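# Push the loose short pin fully into the empty block hole

## Task

Find the short pin lying free on the table (not one already seated in a block) and push it completely into the unoccupied hole in the blocks. The blocks are not fixed: the block containing that hole must finish upright, no more than about a finger's width from its starting spot, with roughly its original heading.

## Robot and tools

ROBOT. Two 6-joint arms, left_arm and right_arm, each ending in a parallel two-finger gripper. The arms face each other across the table. Calibrated bases in the scene frame: left_arm at (-0.028, +0.464, +0.039) m, quat_wxyz (+0.707, 0, 0, -0.708); right_arm at (-0.024, -0.461, +0.039) m, quat_wxyz (+0.709, 0, 0, +0.705). For both bases, up is +z. Joint 1 is the URDF's joint_0, and so on outward.

FRAMES. Scene frame: origin roughly halfway between the bases, +z up, table top at z = +0.020 m, left_arm on the +y side. Arm names do not match image sides. Each arm's hand pose, velocities, targets and wrist-camera pose are in that arm's own base frame. The table and cam_high are in the scene frame. Printed hand positions and orientations can be off by a few cm, more at long reach. Gripper axes: fingers point along +x and open and close along y. end_effector_position is the point between the fingers, 3 to 4 cm behind the tips. Only the outer 1.5 cm of each finger face is flat.

ROW FORMAT. A row always has 14 numbers, each in [-1, 1], even if only one arm moves. First left_arm: dx, dy, dz, rx, ry, rz, opening. Then the same seven for right_arm. The six pose numbers are offsets, not poses. They are measured from that arm's Hand target at the start of the action or move, along that arm's base axes. Rotation turns about the Hand target's position. rx, ry, rz form one rotation vector. Scale: 1.0 = 0.6 m or 180 degrees. A translation longer than 1.0 is scaled down along its direction. Every row counts from the same start point, not from the previous row, so a repeated offset in a new call moves the arm further. Opening is absolute: +1 is fully open (0.080 m), empty fingers touch near -0.78, and values down to -1 close no further. A full close takes at least about 0.6 s. A 0 in the opening slot is a real command, so to leave a gripper alone, resend its current value (see Tool commands). To have an arm ask again for its Hand target, send six zeros.

TOOLS.
- execute_actions(actions, cameras): actions is a list of actions. Each action is a table of up to 15 rows, one row per 1/30 s step. If there are fewer rows, the last row is held for the rest of the 15 steps. An empty list just returns the state and images.
- move(target, speed, blend, opening_speed, blocking, cameras): target is one row, or a list of up to 15 rows, all offset from the same starting Hand targets. Each gripper travels in a straight line. The whole move is capped at 10 s and takes at least 0.5 s. speed is in m/s, from 0.002 to 2.4, default 0.25, either one value or one per target; rotation is limited to twice that in rad/s. blend is a corner radius in m for waypoint lists. opening_speed is in units per second on the -1..+1 scale, 0.2 or more. With blocking=false you get a result after about 0.5 s while the move continues. Moves do not avoid obstacles or the other arm, and grippers lag and overshoot more at higher speed. Keep paths away from an arm's own base, because passing near it can flip the shoulder posture. A changed opening in a later waypoint is applied only once everything is at rest.
- wait(seconds 0 to 10): lets the scene run with the last commands held.
- stop(): brakes a running move.
- zoom_image(camera, region [x0, y0, x1, y1]): region is in image pixels, at most 504x504, on the latest image of cam_high, cam_left_wrist or cam_right_wrist.
- read_manual(section="licences"): licence text only.
- finished_scene(scene=1): ends the scene; this cannot be undone.

RESULTS. Each result reports per arm: end_effector_position (m), end_effector_quat_wxyz, velocities (omitted when Joint velocities says "within noise"), Hand target (the last commanded pose after clipping; the next offsets start here), Tool commands, grip_measured (on the opening scale, about 1 mm bias; a squeezed hard part reads up to 0.067 narrower), Joint positions (the last entry is the opening in m), Joint torques, and External joint torques. In External joint torques, a push toward larger joint angles gives a lower value, and friction and any held weight are included. Move results add a "move:" line:
- done: at rest within 8 mm and 2 degrees of the target.
- off_target: stopped short of the target.
- moving: still in motion.
- held: a check held the arm back, or the clearance check ended the move.
- blocked: the gripper stopped far from its command, so it now holds in place and presses gently.
- fault: a fault stopped the arm.
- limits=paced: the pose was clipped. limits=held: steps were withheld.
Neither done nor off_target tells you whether there is contact.

CONTROL BEHAVIOUR. At each step the commanded orientation is clipped to within 32 degrees of the measured one. Friction and gravity can leave the gripper short, low or tilted. Small moves may not happen or may go sideways. Check the pose after each move and correct tilt. Waiting does not close a gap to the target. A new command, even all zeros, asks for the target again; if the gripper still falls short, send the remaining distance as an offset. To end a push, send a target back behind the gripper's current position.

GRIPPING. At first contact, command about 0.08 below the grip_measured reading for full force. Less than that grips more lightly. Parts under about 3 mm wide get reduced force.

AVOID. Avoid slams, hard hits, very hard pushes, dropping parts and releasing parts that are still moving. Anything that falls off the table, or is left off it, fails the task. Do not knock over or shift the target block. Arm-to-arm hits or presses, including gripping the other arm's fingers, can end the scene. The clearance check does not stop grippers or wrist cameras from hitting each other. Contact torque limits in N m: waist 17.8, shoulder 22, elbow 22, wrist pitch 5.8, wrist yaw 5.78, wrist roll 5.42. Reaching one causes a TORQUE FAULT that freezes that arm for 10 s. Holding loads, staying outstretched or pushing toward an unreachable pose heats the motors. Above 50 °C results show MOTOR HOT. At 95 °C an OVER-TEMPERATURE FAULT holds the arm for 30 to 60 s, or leaves it limp. Loose objects may occasionally be nudged by outside pushes.

CAMERAS. All three are 672x504: cam_high is fixed above the table, and cam_left_wrist and cam_right_wrist ride on the wrists. Calibration (OpenCV: K, D, T_world_to_cam) is given per camera. cam_high: K fx=fy=557.767, cx=337.626, cy=249.648, pos_world (0.618, -0.084, 1.335); it may be off by up to about 2.3 degrees and 9 mm. Wrist cameras are given relative to their arm's base and can lag during motion.

Each tool is called after "Call:" as name([rows], argument=value, ...), one row to a line, values as JSON.

## Session

Call:
execute_actions(actions=[])

Scene clock: 0.00 s.
left_arm: end_effector_position=(+0.4690, +0.0855, +0.1831) grip_measured=+1.000 end_effector_quat_wxyz=(+0.957, -0.211, +0.045, +0.192) | right_arm: end_effector_position=(+0.0956, +0.1517, +0.1758) grip_measured=+0.980 end_effector_quat_wxyz=(+0.877, -0.204, +0.431, +0.059)
Joint positions: left_arm=[0.1 1.718 0.866 0.679 -0.258 -0.448 0.08] | right_arm=[1.559 1.168 0.984 -1.471 0.672 1.19 0.079]
Joint velocities: within noise
Joint torques (N m): no reading
External joint torques (N m): no reading
Motor temperatures (°C): left_arm=[28 29 26 33 26 33] | right_arm=[23 28 26 29 27 27]
Heat: left arm: hottest wrist pitch 33 °C (+0.0 °C/min); right arm: hottest wrist pitch 29 °C (+0.0 °C/min).
Hand target: left_arm +0.4693, +0.0855, +0.1869; +0.958, -0.212, +0.040, +0.191 | right_arm +0.0957, +0.1519, +0.1764; +0.878, -0.203, +0.430, +0.059
Tool commands: left_gripper/opening=+1.0 right_gripper/opening=+0.979834

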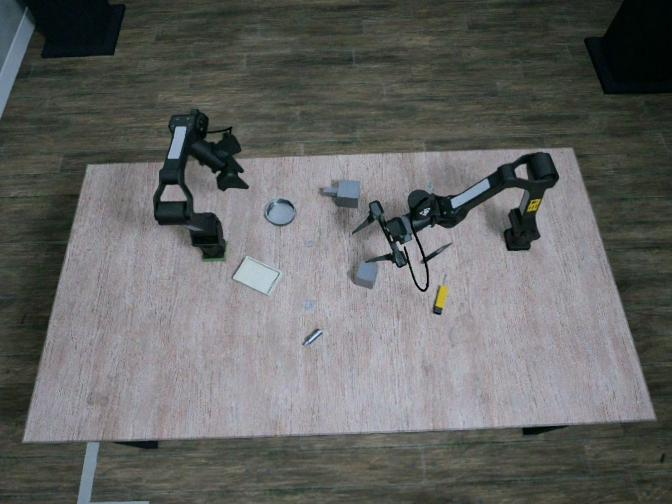

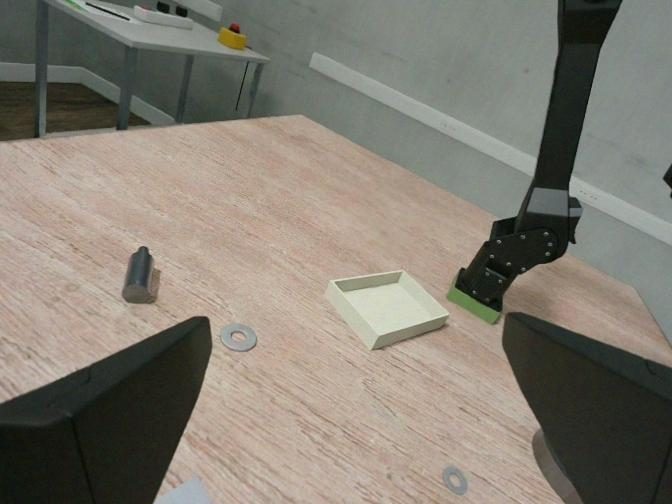

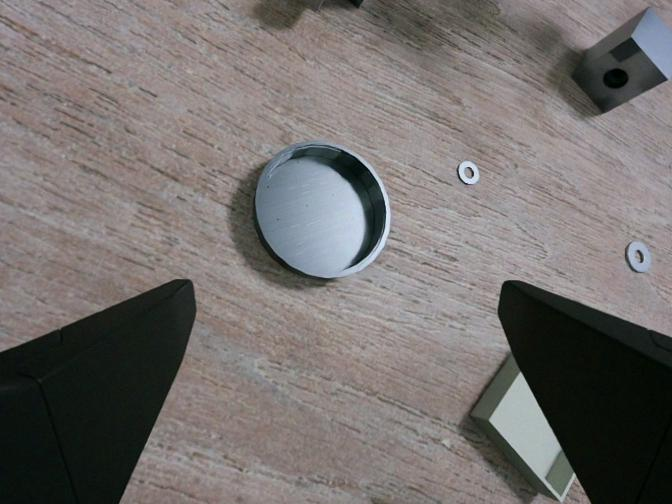

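Call:
zoom_image(camera="cam_high", region=[230, 150, 480, 360])

Call:
zoom_image(camera="cam_right_wrist", region=[440, 0, 672, 174])

Call:
zoom_image(camera="cam_high", region=[290, 310, 350, 360])

Call:
zoom_image(camera="cam_high", region=[310, 165, 410, 300])

Call:
zoom_image(camera="cam_left_wrist", region=[80, 220, 220, 330])

Scaled by 2.016 from the camera's 672x504 image, which has a finer 960x720 frame.

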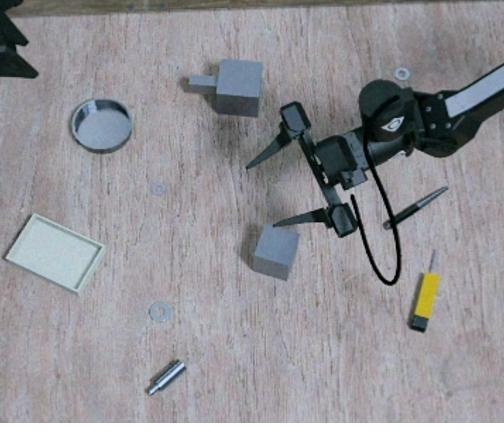

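Scaled by 2.172 from the camera's 672x504 image, which has a finer 960x720 frame.

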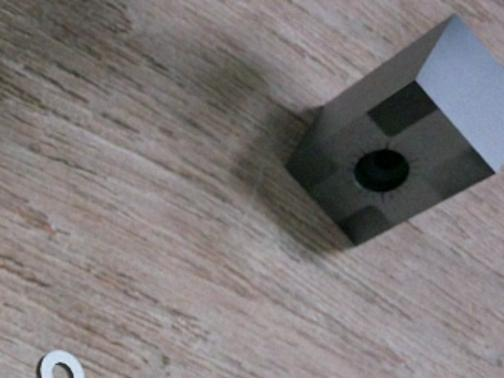

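Scaled by 8.400 from the camera's 672x504 image, which has a finer 960x720 frame.

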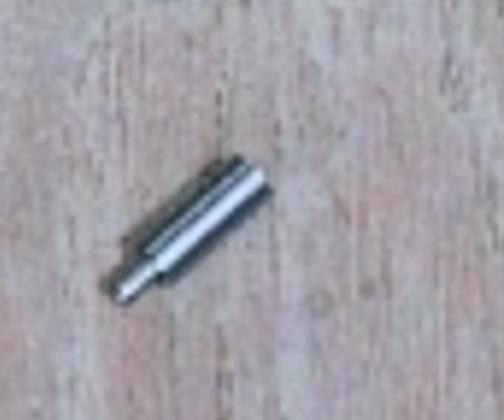

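Scaled by 3.733 from the camera's 672x504 image, which has a finer 960x720 frame.

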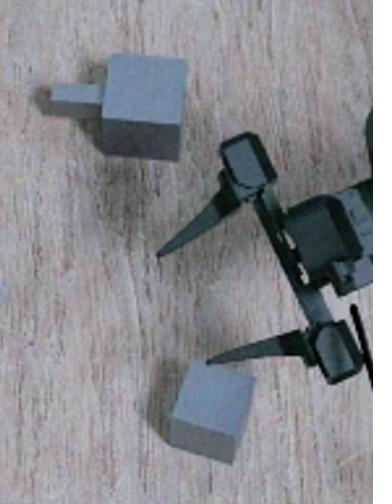

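Scaled by 3.600 from the camera's 672x504 image, which has a finer 960x720 frame.

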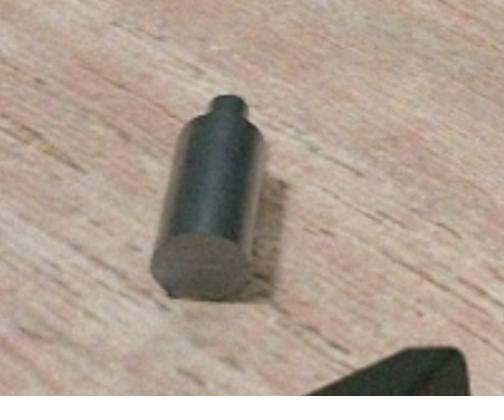

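Call:
move(target=[-0.151,0.087,-0.1282,0.1278,0.0634,-0.2489,1,0.2872,-0.3115,-0.1273,0.0961,-0.1406,-0.1739,0.98], speed=0.25)

Scene clock: 5.53 s.
left_arm: end_effector_position=(+0.3759, +0.1349, +0.1072) grip_measured=+1.000 end_effector_quat_wxyz=(+0.971, +0.025, +0.175, -0.161) | right_arm: end_effector_position=(+0.2691, -0.0349, +0.1038) grip_measured=+0.980 end_effector_quat_wxyz=(+0.954, +0.043, +0.251, -0.160)
Joint positions: left_arm=[0.641 1.714 0.745 0.388 0.885 0.462 0.08] | right_arm=[0.054 0.893 0.263 0.081 0.334 0.199 0.079]
Joint velocities: within noise
Joint torques (N m): left_arm=[0.22 -4.81 7.44 1.02 0.53 0.12] | right_arm=[-0.16 -1.62 5.31 2.09 -0.06 -0.02]
External joint torques (N m): left_arm=[0.19 1.47 2.21 -0.31 0.26 0.11] | right_arm=[-0.18 0.1 -1.19 0.53 -0.17 -0.03]
Motor temperatures (°C): left_arm=[28 31 27 34 26 33] | right_arm=[23 28 27 29 27 27]
Heat: left arm: hottest wrist pitch 34 °C (+10.8 °C/min); right arm: hottest wrist pitch 29 °C (+0.0 °C/min).
Hand target: left_arm +0.3787, +0.1378, +0.1099; +0.971, +0.029, +0.171, -0.162 | right_arm +0.2680, -0.0350, +0.1001; +0.953, +0.043, +0.255, -0.159
Off the commanded pose: left_arm 0.005 m, 1 deg | right_arm 0.004 m, 1 deg.
move: done
camera_calibration:
cam_left_wrist: T_world_to_cam=[[-0.328809, -0.944376, -0.00613327, 0.259101], [-0.59216, 0.211226, -0.777644, 0.308374], [0.735684, -0.252065, -0.628675, -0.0979126], [0, 0, 0, 1]] pos_world=[0.339834, 0.154872, 0.179839]
cam_right_wrist: T_world_to_cam=[[-0.322556, -0.946355, 0.0192312, 0.0574912], [-0.762674, 0.247809, -0.597427, 0.299482], [0.560612, -0.207371, -0.801693, 0.00289589], [0, 0, 0, 1]] pos_world=[0.245328, -0.0192068, 0.180134]

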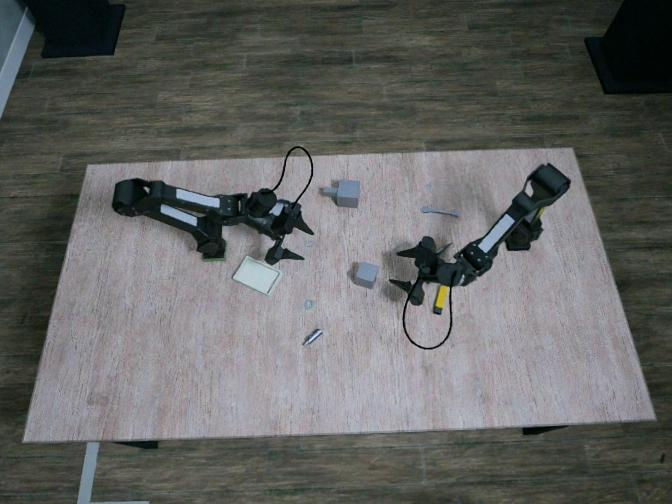

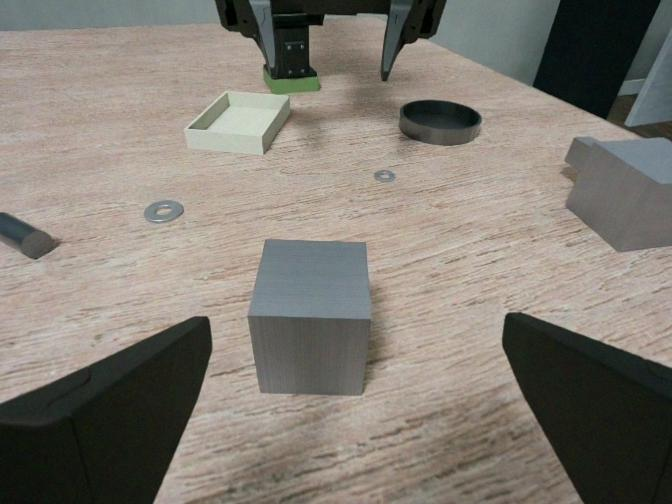

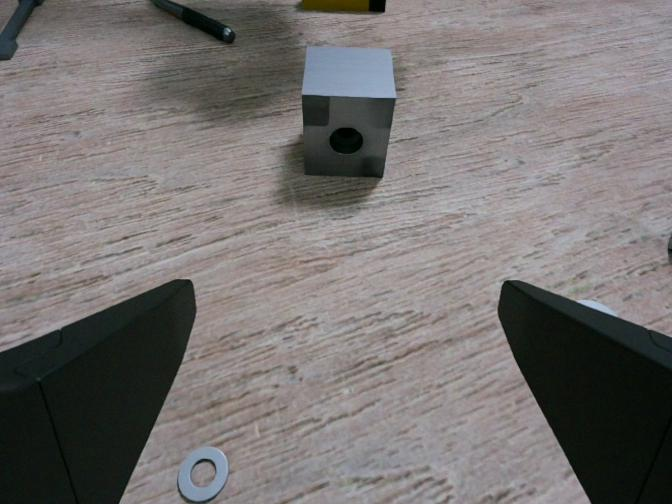

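Call:
zoom_image(camera="cam_right_wrist", region=[280, 30, 420, 200])

Call:
zoom_image(camera="cam_left_wrist", region=[0, 180, 400, 420])

Call:
zoom_image(camera="cam_left_wrist", region=[540, 110, 672, 260])

Call:
zoom_image(camera="cam_high", region=[290, 240, 400, 360])

Scaled by 2.965 from the camera's 672x504 image, which has a finer 960x720 frame.

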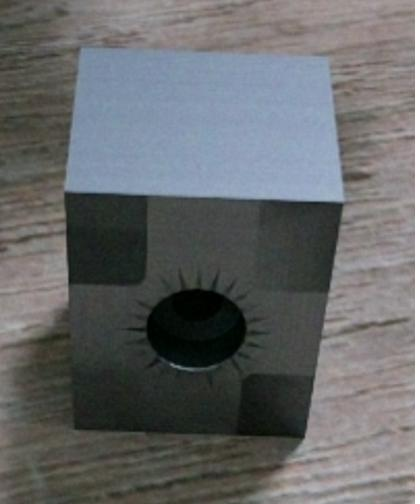

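Scaled by 1.260 from the camera's 672x504 image, which has a finer 960x720 frame.

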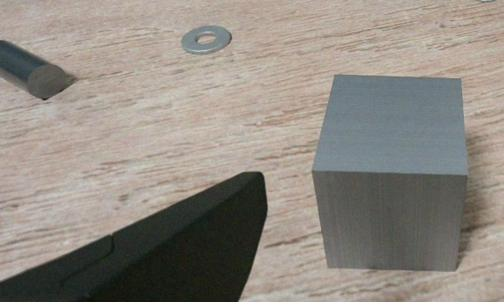

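Scaled by 3.360 from the camera's 672x504 image, which has a finer 960x720 frame.

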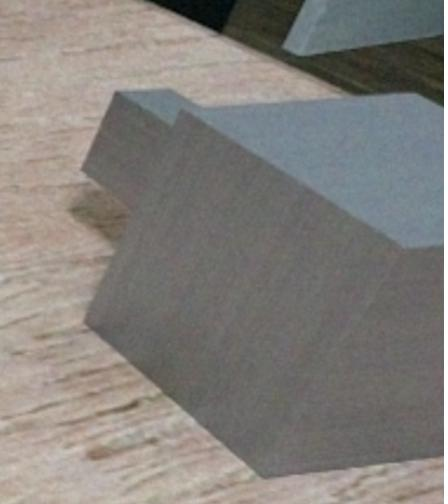

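Scaled by 4.200 from the camera's 672x504 image, which has a finer 960x720 frame.

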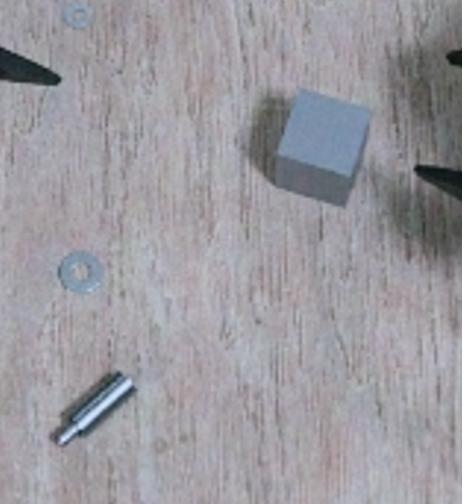

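Call:
zoom_image(camera="cam_high", region=[460, 130, 610, 280])

Call:
zoom_image(camera="cam_high", region=[90, 150, 340, 300])

Scaled by 3.360 from the camera's 672x504 image, which has a finer 960x720 frame.

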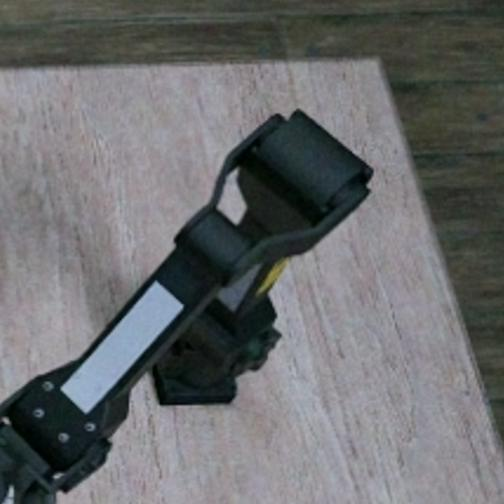

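Scaled by 2.016 from the camera's 672x504 image, which has a finer 960x720 frame.

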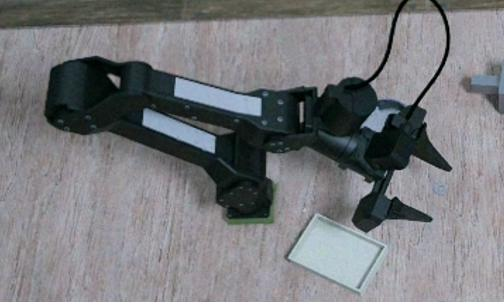

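Call:
move(target=[0.0192,0.029,-0.1332,0,0,-0.0094,1,0.0617,-0.395,0.0333,0.3903,0.0745,-0.5973,0.98], speed=0.4)

Scene clock: 12.20 s.
left_arm: end_effector_position=(+0.3881, +0.1522, +0.0292) grip_measured=+1.000 end_effector_quat_wxyz=(+0.968, +0.028, +0.174, -0.176) | right_arm: end_effector_position=(+0.3031, -0.2709, +0.1228) grip_measured=+0.980 end_effector_quat_wxyz=(+0.248, +0.663, +0.244, -0.663)
Joint positions: left_arm=[0.668 2.051 0.778 0.651 0.933 0.515 0.08] | right_arm=[-0.728 2.101 1.899 -1.364 0.002 1.704 0.079]
Joint velocities: within noise
Joint torques (N m): left_arm=[0.37 -5.67 5.72 1.2 0.59 0.11] | right_arm=[0.06 -9.08 6.29 0.19 -0.05 0.1]
External joint torques (N m): left_arm=[0.3 1.74 1.71 -0.09 0.3 0.11] | right_arm=[0.04 0.35 0.68 -0.11 -0.11 0.1]
Motor temperatures (°C): left_arm=[28 31 27 34 26 33] | right_arm=[23 28 28 30 27 27]
Heat: left arm: hottest wrist pitch 34 °C (+4.9 °C/min); right arm: hottest wrist pitch 30 °C (+4.9 °C/min).
Hand target: left_arm +0.3903, +0.1553, +0.0301; +0.969, +0.032, +0.170, -0.176 | right_arm +0.3051, -0.2719, +0.1201; +0.245, +0.664, +0.245, -0.663
Off the commanded pose: left_arm 0.004 m, 1 deg | right_arm 0.003 m, 0 deg.
move: done
camera_calibration:
cam_left_wrist: T_world_to_cam=[[-0.357368, -0.933938, -0.00697125, 0.288412], [-0.58486, 0.229602, -0.77796, 0.245659], [0.728166, -0.273941, -0.628276, -0.145293], [0, 0, 0, 1]] pos_world=[0.352543, 0.173153, 0.10184]
cam_right_wrist: T_world_to_cam=[[-0.666895, 0.745151, 0.00132251, 0.409591], [0.682786, 0.610367, 0.401566, -0.0673937], [0.29842, 0.268705, -0.915829, 0.1725], [0, 0, 0, 1]] pos_world=[0.267692, -0.310424, 0.184502]

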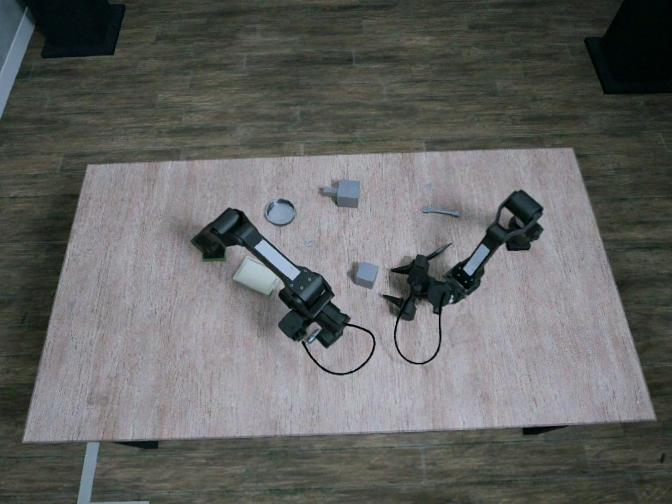

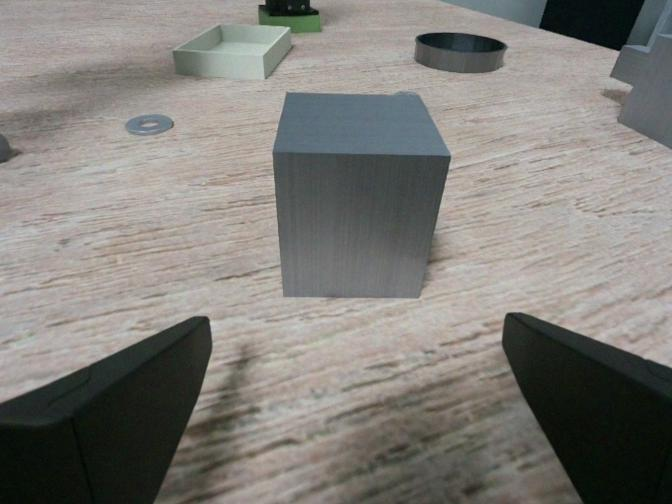

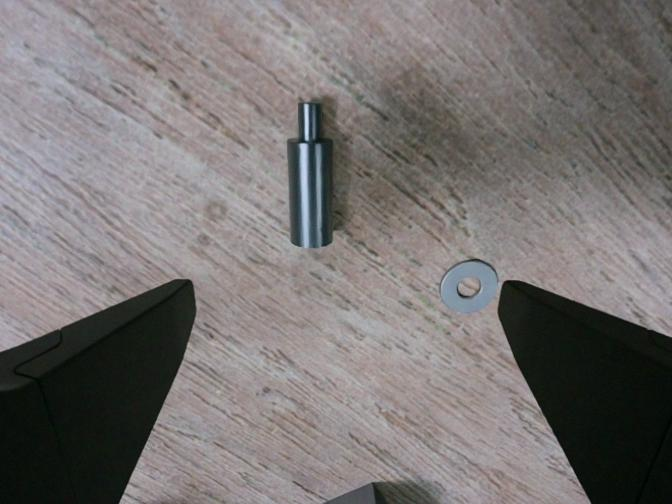

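Call:
move(target=[0.1123,-0.0422,-0.0102,0,0,0,1,0.0498,0.0048,-0.0963,-0.0545,0.0638,0.0009,0.15], speed=0.15)

Scene clock: 15.20 s.
left_arm: end_effector_position=(+0.4541, +0.1286, +0.0236) grip_measured=+1.000 end_effector_quat_wxyz=(+0.968, +0.029, +0.173, -0.177) | right_arm: end_effector_position=(+0.3339, -0.2674, +0.0653) grip_measured=+0.152 end_effector_quat_wxyz=(-0.276, -0.573, -0.213, +0.742)
Joint positions: left_arm=[0.506 2.18 0.95 0.712 0.799 0.383 0.08] | right_arm=[-0.589 2.271 1.924 -1.292 0.247 1.849 0.042]
Joint velocities: within noise
Joint torques (N m): left_arm=[-0.18 -6.65 6.17 1.28 0.18 -0.07] | right_arm=[0.04 -10.04 6.05 0.14 0.32 0.12]
External joint torques (N m): left_arm=[-0.2 1.81 1.93 -0.1 -0.04 -0.07] | right_arm=[0.05 0.34 0.56 -0.03 0.11 0.12]
Motor temperatures (°C): left_arm=[28 31 28 35 26 33] | right_arm=[23 29 29 30 27 27]
Heat: left arm: hottest wrist pitch 35 °C (+7.9 °C/min); right arm: hottest wrist pitch 30 °C (+3.9 °C/min).
Hand target: left_arm +0.4577, +0.1299, +0.0240; +0.969, +0.032, +0.170, -0.176 | right_arm +0.3349, -0.2691, +0.0622; -0.275, -0.570, -0.212, +0.744
Off the commanded pose: left_arm 0.004 m, 0 deg | right_arm 0.004 m, 0 deg.
move: done
camera_calibration:
cam_left_wrist: T_world_to_cam=[[-0.359811, -0.93297, -0.010178, 0.290978], [-0.581889, 0.232913, -0.779202, 0.283672], [0.729343, -0.274443, -0.62669, -0.203861], [0, 0, 0, 1]] pos_world=[0.418448, 0.149455, 0.0962423]
cam_right_wrist: T_world_to_cam=[[-0.667081, 0.744912, 0.0104445, 0.426978], [0.736709, 0.657522, 0.157878, -0.0567992], [0.110737, 0.113012, -0.987403, 0.135467], [0, 0, 0, 1]] pos_world=[0.311672, -0.296024, 0.138268]

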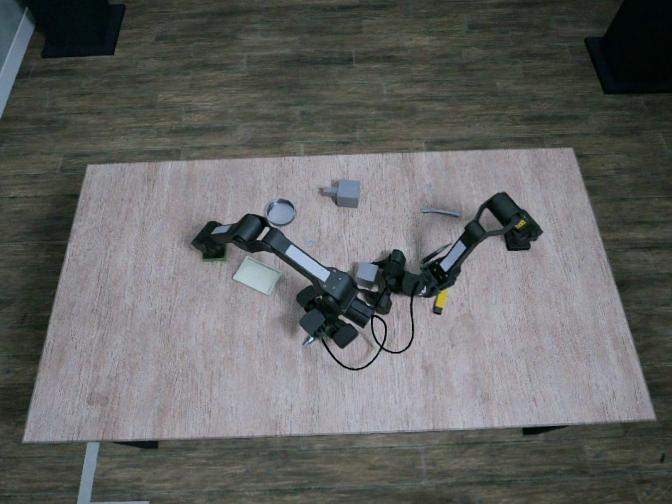

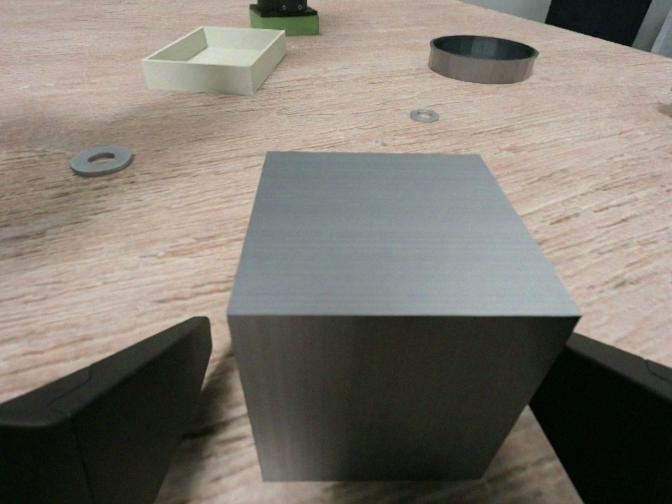

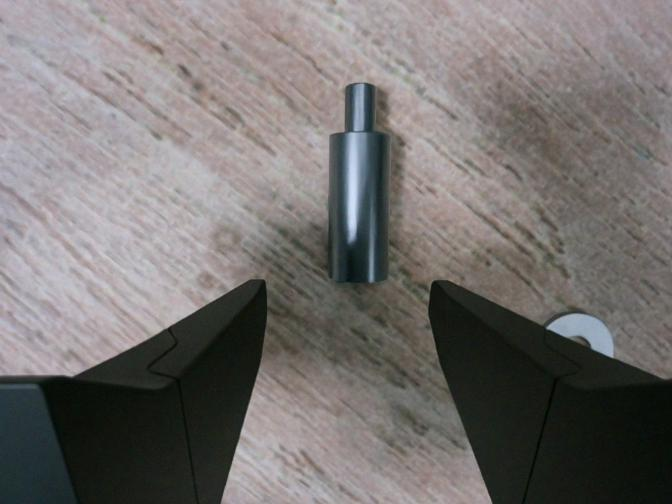

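Call:
move(target=[-0.0023,-0.0062,0,0,0,0,1,-0.0123,-0.0035,-0.066,0,0,0,0.15], speed=0.08)

Scene clock: 16.73 s.
left_arm: end_effector_position=(+0.4558, +0.1274, +0.0250) grip_measured=+1.000 end_effector_quat_wxyz=(+0.969, +0.031, +0.170, -0.176) | right_arm: end_effector_position=(+0.3304, -0.2713, +0.0293) grip_measured=+0.152 end_effector_quat_wxyz=(-0.279, -0.576, -0.207, +0.740)
Joint positions: left_arm=[0.501 2.18 0.95 0.724 0.793 0.378 0.08] | right_arm=[-0.601 2.282 1.798 -1.139 0.248 1.84 0.042]
Joint velocities: within noise
Joint torques (N m): left_arm=[-0.47 -7.25 4.4 1.34 0.16 -0.07] | right_arm=[-0.02 -10.11 4.25 0.34 0.34 -0.05]
External joint torques (N m): left_arm=[-0.48 1.27 0.1 -0.07 -0.07 -0.07] | right_arm=[0.04 0.14 -1.07 0.17 0.13 -0.05]
Motor temperatures (°C): left_arm=[28 32 28 35 26 33] | right_arm=[23 29 29 30 27 27]
Heat: left arm: hottest wrist pitch 35 °C (+7.2 °C/min); right arm: hottest wrist pitch 30 °C (+3.6 °C/min).
Hand target: left_arm +0.4563, +0.1262, +0.0240; +0.969, +0.032, +0.170, -0.176 | right_arm +0.3276, -0.2711, +0.0226; -0.275, -0.570, -0.212, +0.744
Off the commanded pose: left_arm 0.002 m, 0 deg | right_arm 0.007 m, 1 deg.
move: done
camera_calibration:
cam_left_wrist: T_world_to_cam=[[-0.358461, -0.933411, -0.0157961, 0.290041], [-0.576964, 0.234812, -0.782289, 0.283558], [0.733906, -0.271307, -0.622716, -0.20709], [0, 0, 0, 1]] pos_world=[0.419556, 0.14796, 0.0974475]
cam_right_wrist: T_world_to_cam=[[-0.664986, 0.746848, -0.00334146, 0.428157], [0.736739, 0.656706, 0.161099, -0.0463545], [0.122511, 0.104667, -0.986933, 0.0946198], [0, 0, 0, 1]] pos_world=[0.307278, -0.299231, 0.102282]

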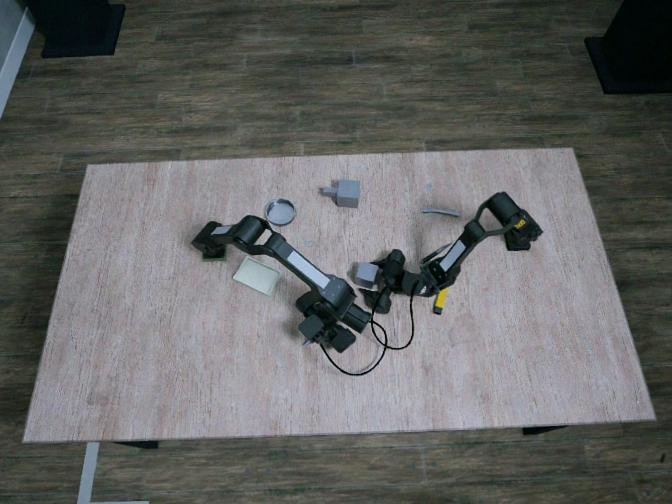

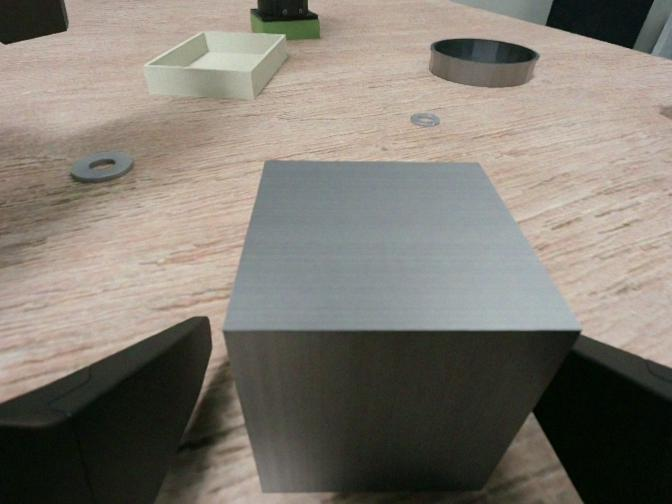

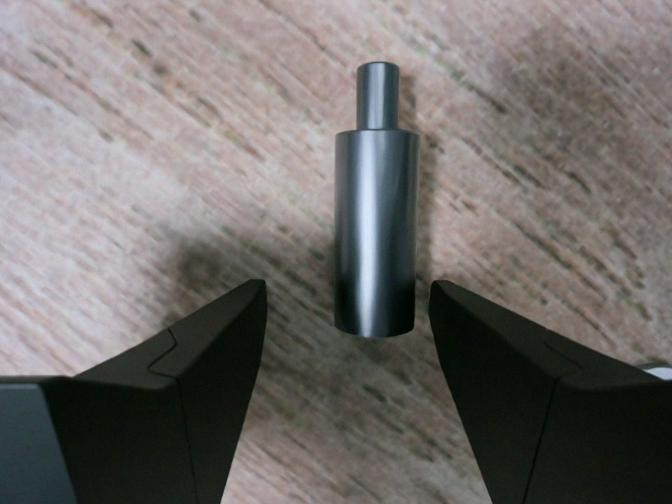

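Call:
move(target=[-0.0028,-0.0075,0,0,0,0,1,-0.0047,0.0077,-0.0085,0,0,0,0.15], speed=0.08)

Scene clock: 17.83 s.
left_arm: end_effector_position=(+0.4555, +0.1235, +0.0237) grip_measured=+1.000 end_effector_quat_wxyz=(+0.969, +0.031, +0.170, -0.176) | right_arm: end_effector_position=(+0.3289, -0.2703, +0.0249) grip_measured=+0.152 end_effector_quat_wxyz=(-0.282, -0.576, -0.204, +0.740)
Joint positions: left_arm=[0.492 2.18 0.939 0.737 0.786 0.372 0.08] | right_arm=[-0.599 2.274 1.766 -1.11 0.254 1.841 0.042]
Joint velocities: within noise
Joint torques (N m): left_arm=[-0.37 -7.93 3.53 1.36 0.18 -0.08] | right_arm=[0.16 -10.81 3 0.31 0.15 0.08]
External joint torques (N m): left_arm=[-0.47 0.61 -0.75 -0.07 -0.04 -0.08] | right_arm=[0.13 -0.55 -2.36 0.1 -0.06 0.08]
Motor temperatures (°C): left_arm=[28 32 28 35 26 33] | right_arm=[23 29 29 30 27 27]
Heat: left arm: hottest wrist pitch 35 °C (+6.7 °C/min); right arm: hottest wrist pitch 30 °C (+3.4 °C/min).
Hand target: left_arm +0.4546, +0.1216, +0.0239; +0.969, +0.031, +0.170, -0.176 | right_arm +0.3248, -0.2666, +0.0175; -0.276, -0.570, -0.212, +0.744
Off the commanded pose: left_arm 0.002 m, 0 deg | right_arm 0.009 m, 1 deg.
move: off_target (right_arm)
camera_calibration:
cam_left_wrist: T_world_to_cam=[[-0.358861, -0.933266, -0.0152835, 0.286498], [-0.577311, 0.234796, -0.782038, 0.283441], [0.733438, -0.27182, -0.623044, -0.208482], [0, 0, 0, 1]] pos_world=[0.419355, 0.144159, 0.0961471]
cam_right_wrist: T_world_to_cam=[[-0.665784, 0.74607, -0.0105293, 0.426606], [0.735751, 0.658792, 0.157048, -0.0442291], [0.124105, 0.0968128, -0.987535, 0.0877446], [0, 0, 0, 1]] pos_world=[0.305679, -0.297635, 0.0980888]

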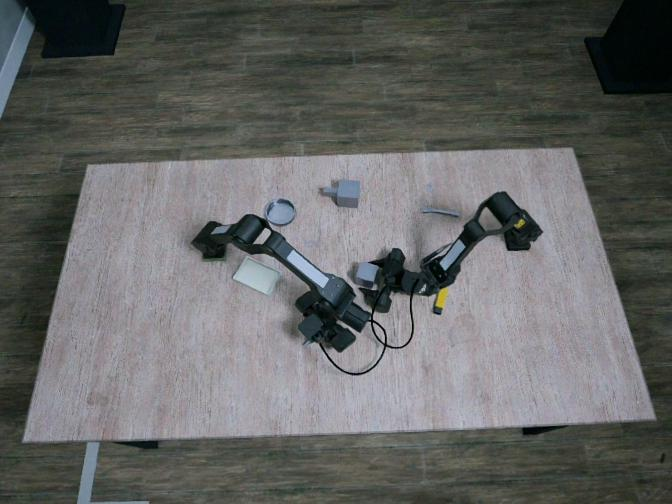

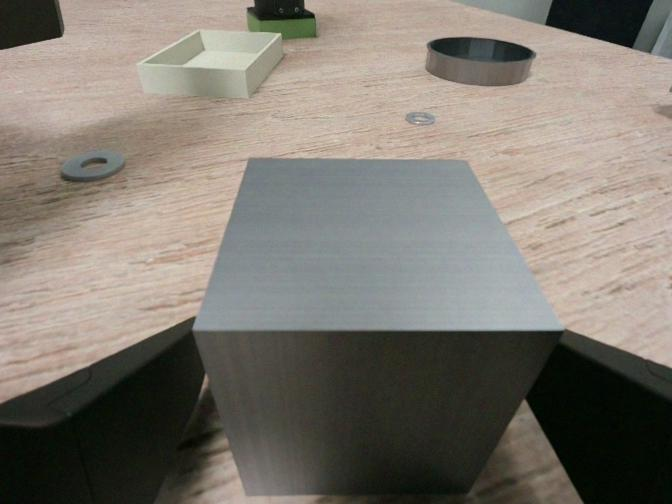

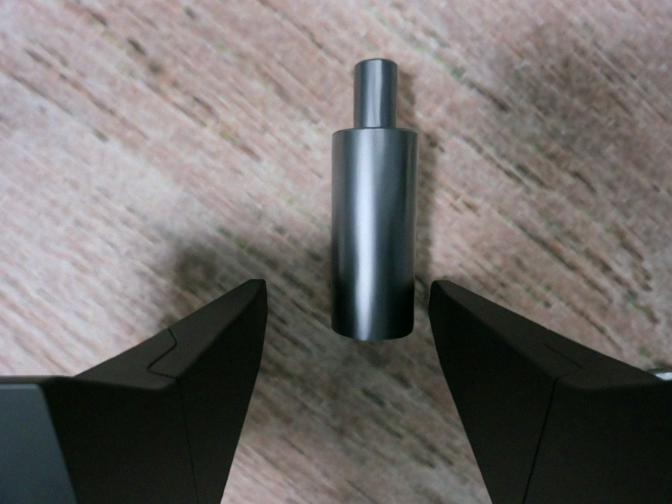

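Call:
move([
  [0,0,0,0,0,0,0.36,-0.0047,-0.007,0.0225,0,0,0,0.15],
  [0,0,0,0,0,0,0.36,-0.0047,-0.007,0.0117,0,0,0,0.15],
], speed=0.06, opening_speed=0.5)

Scene clock: 20.50 s.
left_arm: end_effector_position=(+0.4556, +0.1239, +0.0237) grip_measured=+0.373 end_effector_quat_wxyz=(+0.969, +0.032, +0.170, -0.175) | right_arm: end_effector_position=(+0.3239, -0.2704, +0.0269) grip_measured=+0.152 end_effector_quat_wxyz=(-0.277, -0.571, -0.211, +0.743)
Joint positions: left_arm=[0.492 2.18 0.939 0.739 0.783 0.372 0.052] | right_arm=[-0.606 2.273 1.771 -1.134 0.254 1.833 0.042]
Joint velocities: within noise
Joint torques (N m): left_arm=[-0.4 -7.95 3.56 1.26 0.27 -0.06] | right_arm=[-0.22 -11.66 3.96 0.6 0.18 -0.05]
External joint torques (N m): left_arm=[-0.4 0.54 -0.69 -0.16 0.05 -0.07] | right_arm=[-0.22 -1.37 -1.43 0.42 -0.04 -0.05]
Motor temperatures (°C): left_arm=[28 32 28 36 26 33] | right_arm=[23 31 29 30 27 27]
Heat: left arm: hottest wrist pitch 36 °C (+8.8 °C/min); right arm: hottest shoulder 31 °C (+8.8 °C/min).
Hand target: left_arm +0.4546, +0.1217, +0.0240; +0.969, +0.032, +0.170, -0.176 | right_arm +0.3219, -0.2708, +0.0246; -0.276, -0.570, -0.212, +0.744
Off the commanded pose: left_arm 0.003 m, 0 deg | right_arm 0.003 m, 0 deg.
move: done
camera_calibration:
cam_left_wrist: T_world_to_cam=[[-0.356237, -0.93424, -0.0170407, 0.2859], [-0.577571, 0.234497, -0.781936, 0.283614], [0.734512, -0.268712, -0.623126, -0.209255], [0, 0, 0, 1]] pos_world=[0.419355, 0.144363, 0.0962479]
cam_right_wrist: T_world_to_cam=[[-0.666719, 0.745254, 0.00900536, 0.42298], [0.737451, 0.657892, 0.152787, -0.0415285], [0.10794, 0.108507, -0.988218, 0.0987974], [0, 0, 0, 1]] pos_world=[0.30197, -0.298627, 0.100169]

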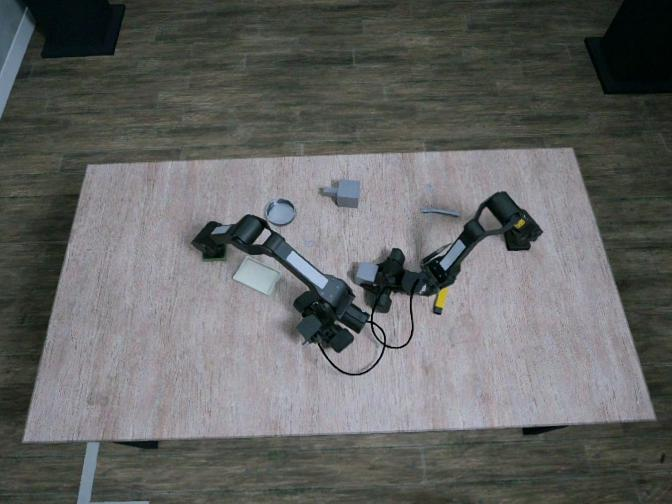

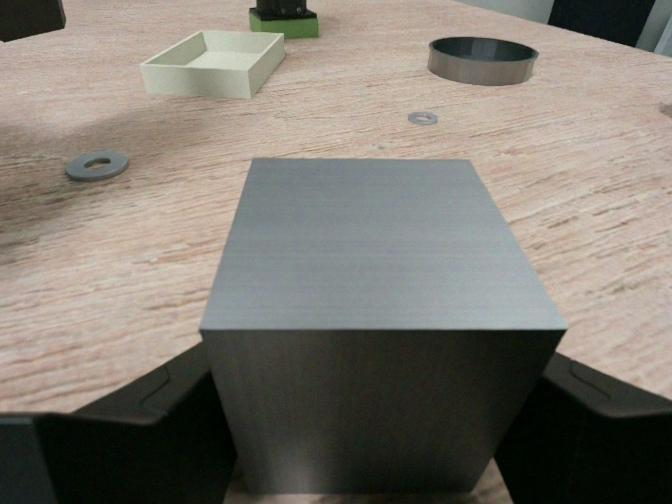

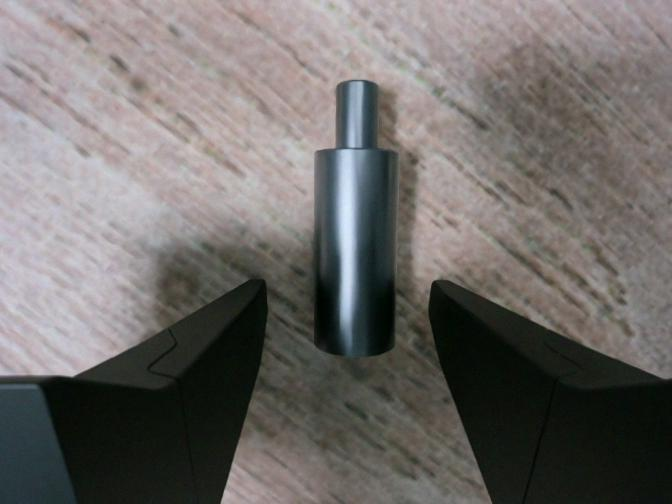

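Call:
move(target=[0,0,0,0,0,0,0.33,0,0,0,0,0,0,-0.62], speed=0.06, opening_speed=0.5)

Scene clock: 22.47 s.
left_arm: end_effector_position=(+0.4555, +0.1239, +0.0236) grip_measured=+0.360 end_effector_quat_wxyz=(+0.969, +0.032, +0.170, -0.175) | right_arm: end_effector_position=(+0.3250, -0.2717, +0.0268) grip_measured=-0.416 end_effector_quat_wxyz=(-0.279, -0.573, -0.208, +0.742)
Joint positions: left_arm=[0.492 2.18 0.939 0.739 0.783 0.372 0.051] | right_arm=[-0.607 2.273 1.771 -1.126 0.254 1.833 0.016]
Joint velocities: within noise
Joint torques (N m): left_arm=[-0.37 -7.96 3.57 1.24 0.27 -0.06] | right_arm=[-0.09 -11.65 3.97 0.09 0.18 -0.05]
External joint torques (N m): left_arm=[-0.44 0.53 -0.67 -0.18 0.06 -0.07] | right_arm=[-0.12 -1.45 -1.35 -0.09 -0.03 -0.05]
Motor temperatures (°C): left_arm=[28 33 28 36 26 33] | right_arm=[23 32 29 30 27 27]
Heat: left arm: hottest wrist pitch 36 °C (+8.0 °C/min); right arm: hottest shoulder 32 °C (+10.7 °C/min).
Hand target: left_arm +0.4546, +0.1216, +0.0239; +0.969, +0.031, +0.170, -0.176 | right_arm +0.3220, -0.2707, +0.0246; -0.276, -0.570, -0.212, +0.744
Off the commanded pose: left_arm 0.002 m, 0 deg | right_arm 0.004 m, 1 deg.
move: done
camera_calibration:
cam_left_wrist: T_world_to_cam=[[-0.356248, -0.934241, -0.0167816, 0.285748], [-0.577824, 0.234381, -0.781783, 0.28361], [0.734307, -0.268812, -0.623325, -0.209151], [0, 0, 0, 1]] pos_world=[0.419255, 0.144263, 0.0961476]
cam_right_wrist: T_world_to_cam=[[-0.665879, 0.746058, 0.00161628, 0.424716], [0.737263, 0.657695, 0.154532, -0.0414526], [0.114227, 0.104092, -0.987986, 0.0954035], [0, 0, 0, 1]] pos_world=[0.302473, -0.29953, 0.0999767]

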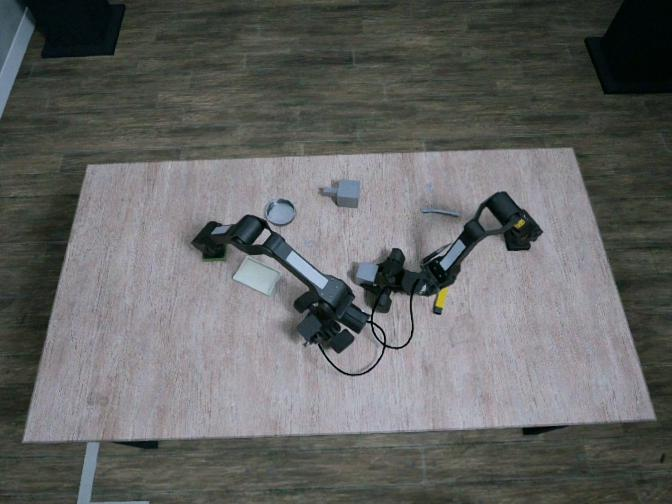

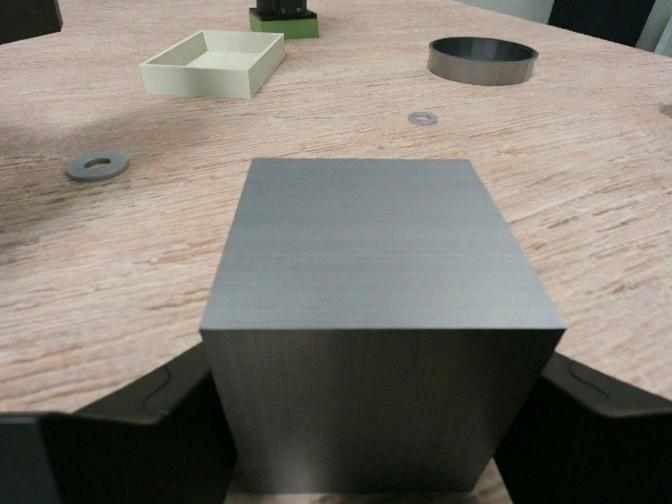

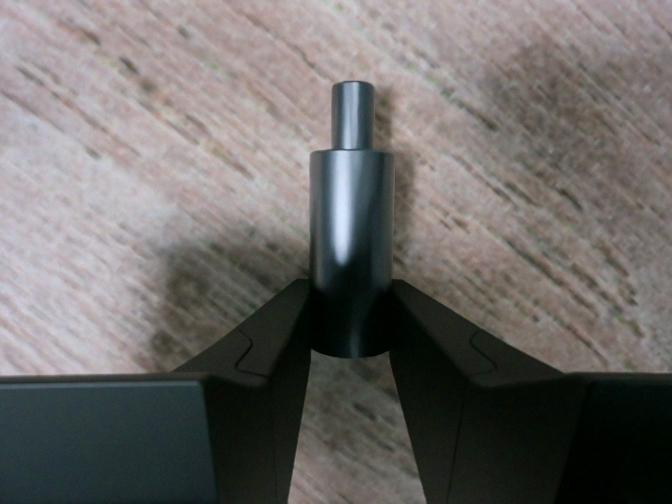

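Call:
move([
  [0,0,0,0,0,0,0.33,0,0,0.0917,0,0,0,-0.62],
  [0,0,0,0,0,0,0.33,0.0333,0.3545,0.109,0,0,0.6611,-0.62],
], speed=[0.12,0.35], blend=[0.02,0])

Scene clock: 27.33 s.
left_arm: end_effector_position=(+0.4562, +0.1225, +0.0237) grip_measured=+0.360 end_effector_quat_wxyz=(+0.969, +0.034, +0.170, -0.176) | right_arm: end_effector_position=(+0.3420, -0.0588, +0.0853) grip_measured=-0.416 end_effector_quat_wxyz=(+0.776, +0.106, +0.606, -0.143)
Joint positions: left_arm=[0.488 2.18 0.939 0.74 0.78 0.373 0.051] | right_arm=[-0.144 1.694 1.179 -0.816 0.06 0.204 0.016]
Joint velocities: within noise
Joint torques (N m): left_arm=[0 -7.95 3.59 1.19 0.35 -0.11] | right_arm=[0.06 -10.09 5 1.11 -0.09 -0.03]
External joint torques (N m): left_arm=[-0.04 0.55 -0.68 -0.23 0.14 -0.11] | right_arm=[-0.02 -3.32 -0.84 0.39 -0.12 -0.03]
Motor temperatures (°C): left_arm=[28 33 28 36 26 33] | right_arm=[23 33 29 30 27 27]
Heat: left arm: hottest wrist pitch 36 °C (+6.6 °C/min); right arm: hottest shoulder 33 °C (+11.0 °C/min).
Hand target: left_arm +0.4546, +0.1216, +0.0240; +0.969, +0.032, +0.170, -0.176 | right_arm +0.3420, -0.0581, +0.0900; +0.781, +0.107, +0.599, -0.140
Off the commanded pose: left_arm 0.002 m, 0 deg | right_arm 0.005 m, 1 deg.
move: done
camera_calibration:
cam_left_wrist: T_world_to_cam=[[-0.35846, -0.933335, -0.0198164, 0.285655], [-0.576421, 0.23798, -0.781732, 0.283202], [0.734333, -0.268797, -0.6233, -0.21001], [0, 0, 0, 1]] pos_world=[0.419857, 0.142765, 0.0961491]
cam_right_wrist: T_world_to_cam=[[-0.332137, -0.943025, 0.0197053, 0.0621274], [-0.928688, 0.330599, 0.168055, 0.346288], [-0.164995, 0.0375172, -0.985581, 0.220458], [0, 0, 0, 1]] pos_world=[0.378603, -0.0641657, 0.157859]

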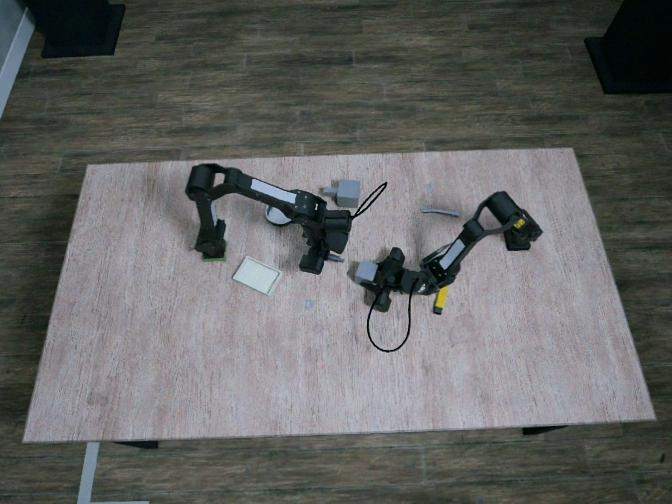

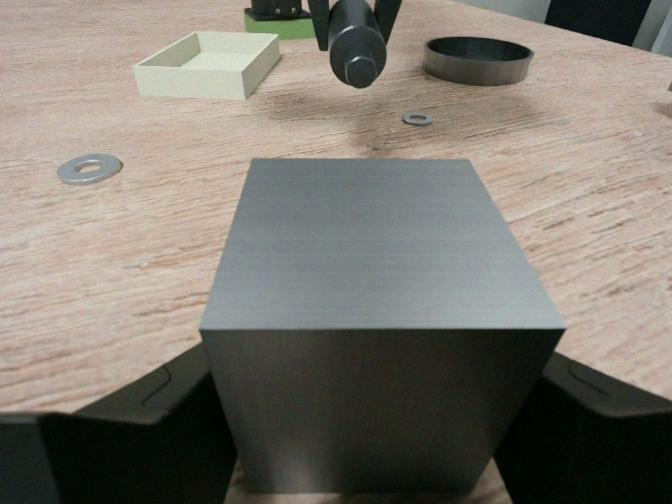

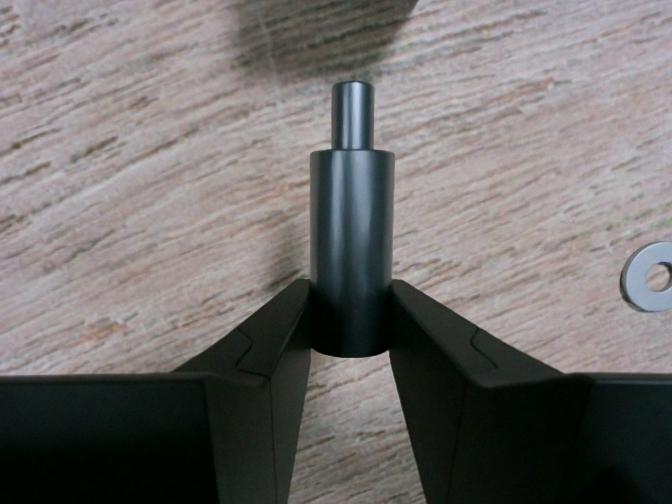

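Call:
zoom_image(camera="cam_high", region=[290, 220, 430, 325])

Call:
zoom_image(camera="cam_left_wrist", region=[230, 0, 490, 195])

Call:
zoom_image(camera="cam_right_wrist", region=[210, 0, 490, 210])

Scaled by 3.600 from the camera's 672x504 image, which has a finer 960x720 frame.

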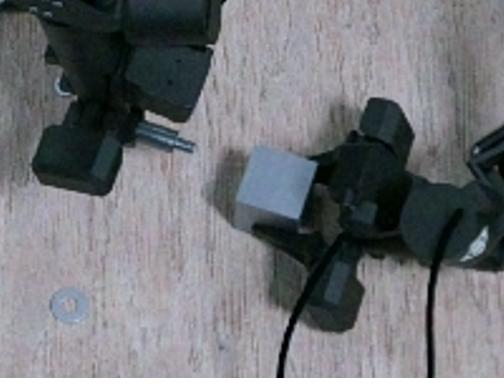

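Scaled by 1.938 from the camera's 672x504 image, which has a finer 960x720 frame.

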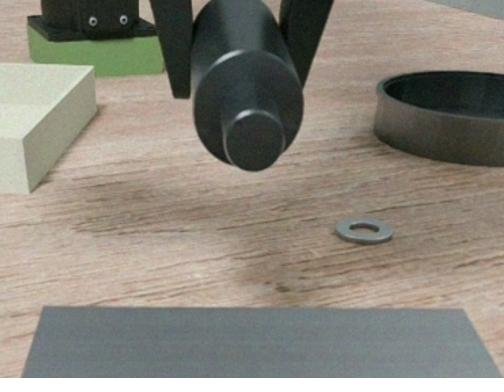

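Scaled by 1.800 from the camera's 672x504 image, which has a finer 960x720 frame.

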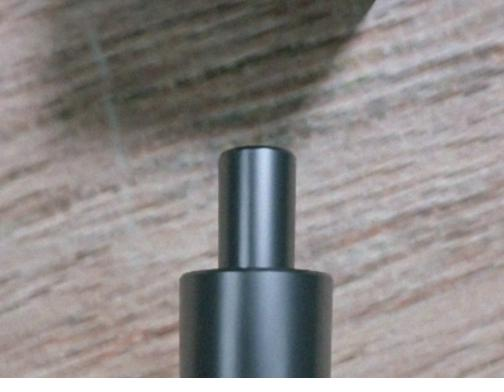

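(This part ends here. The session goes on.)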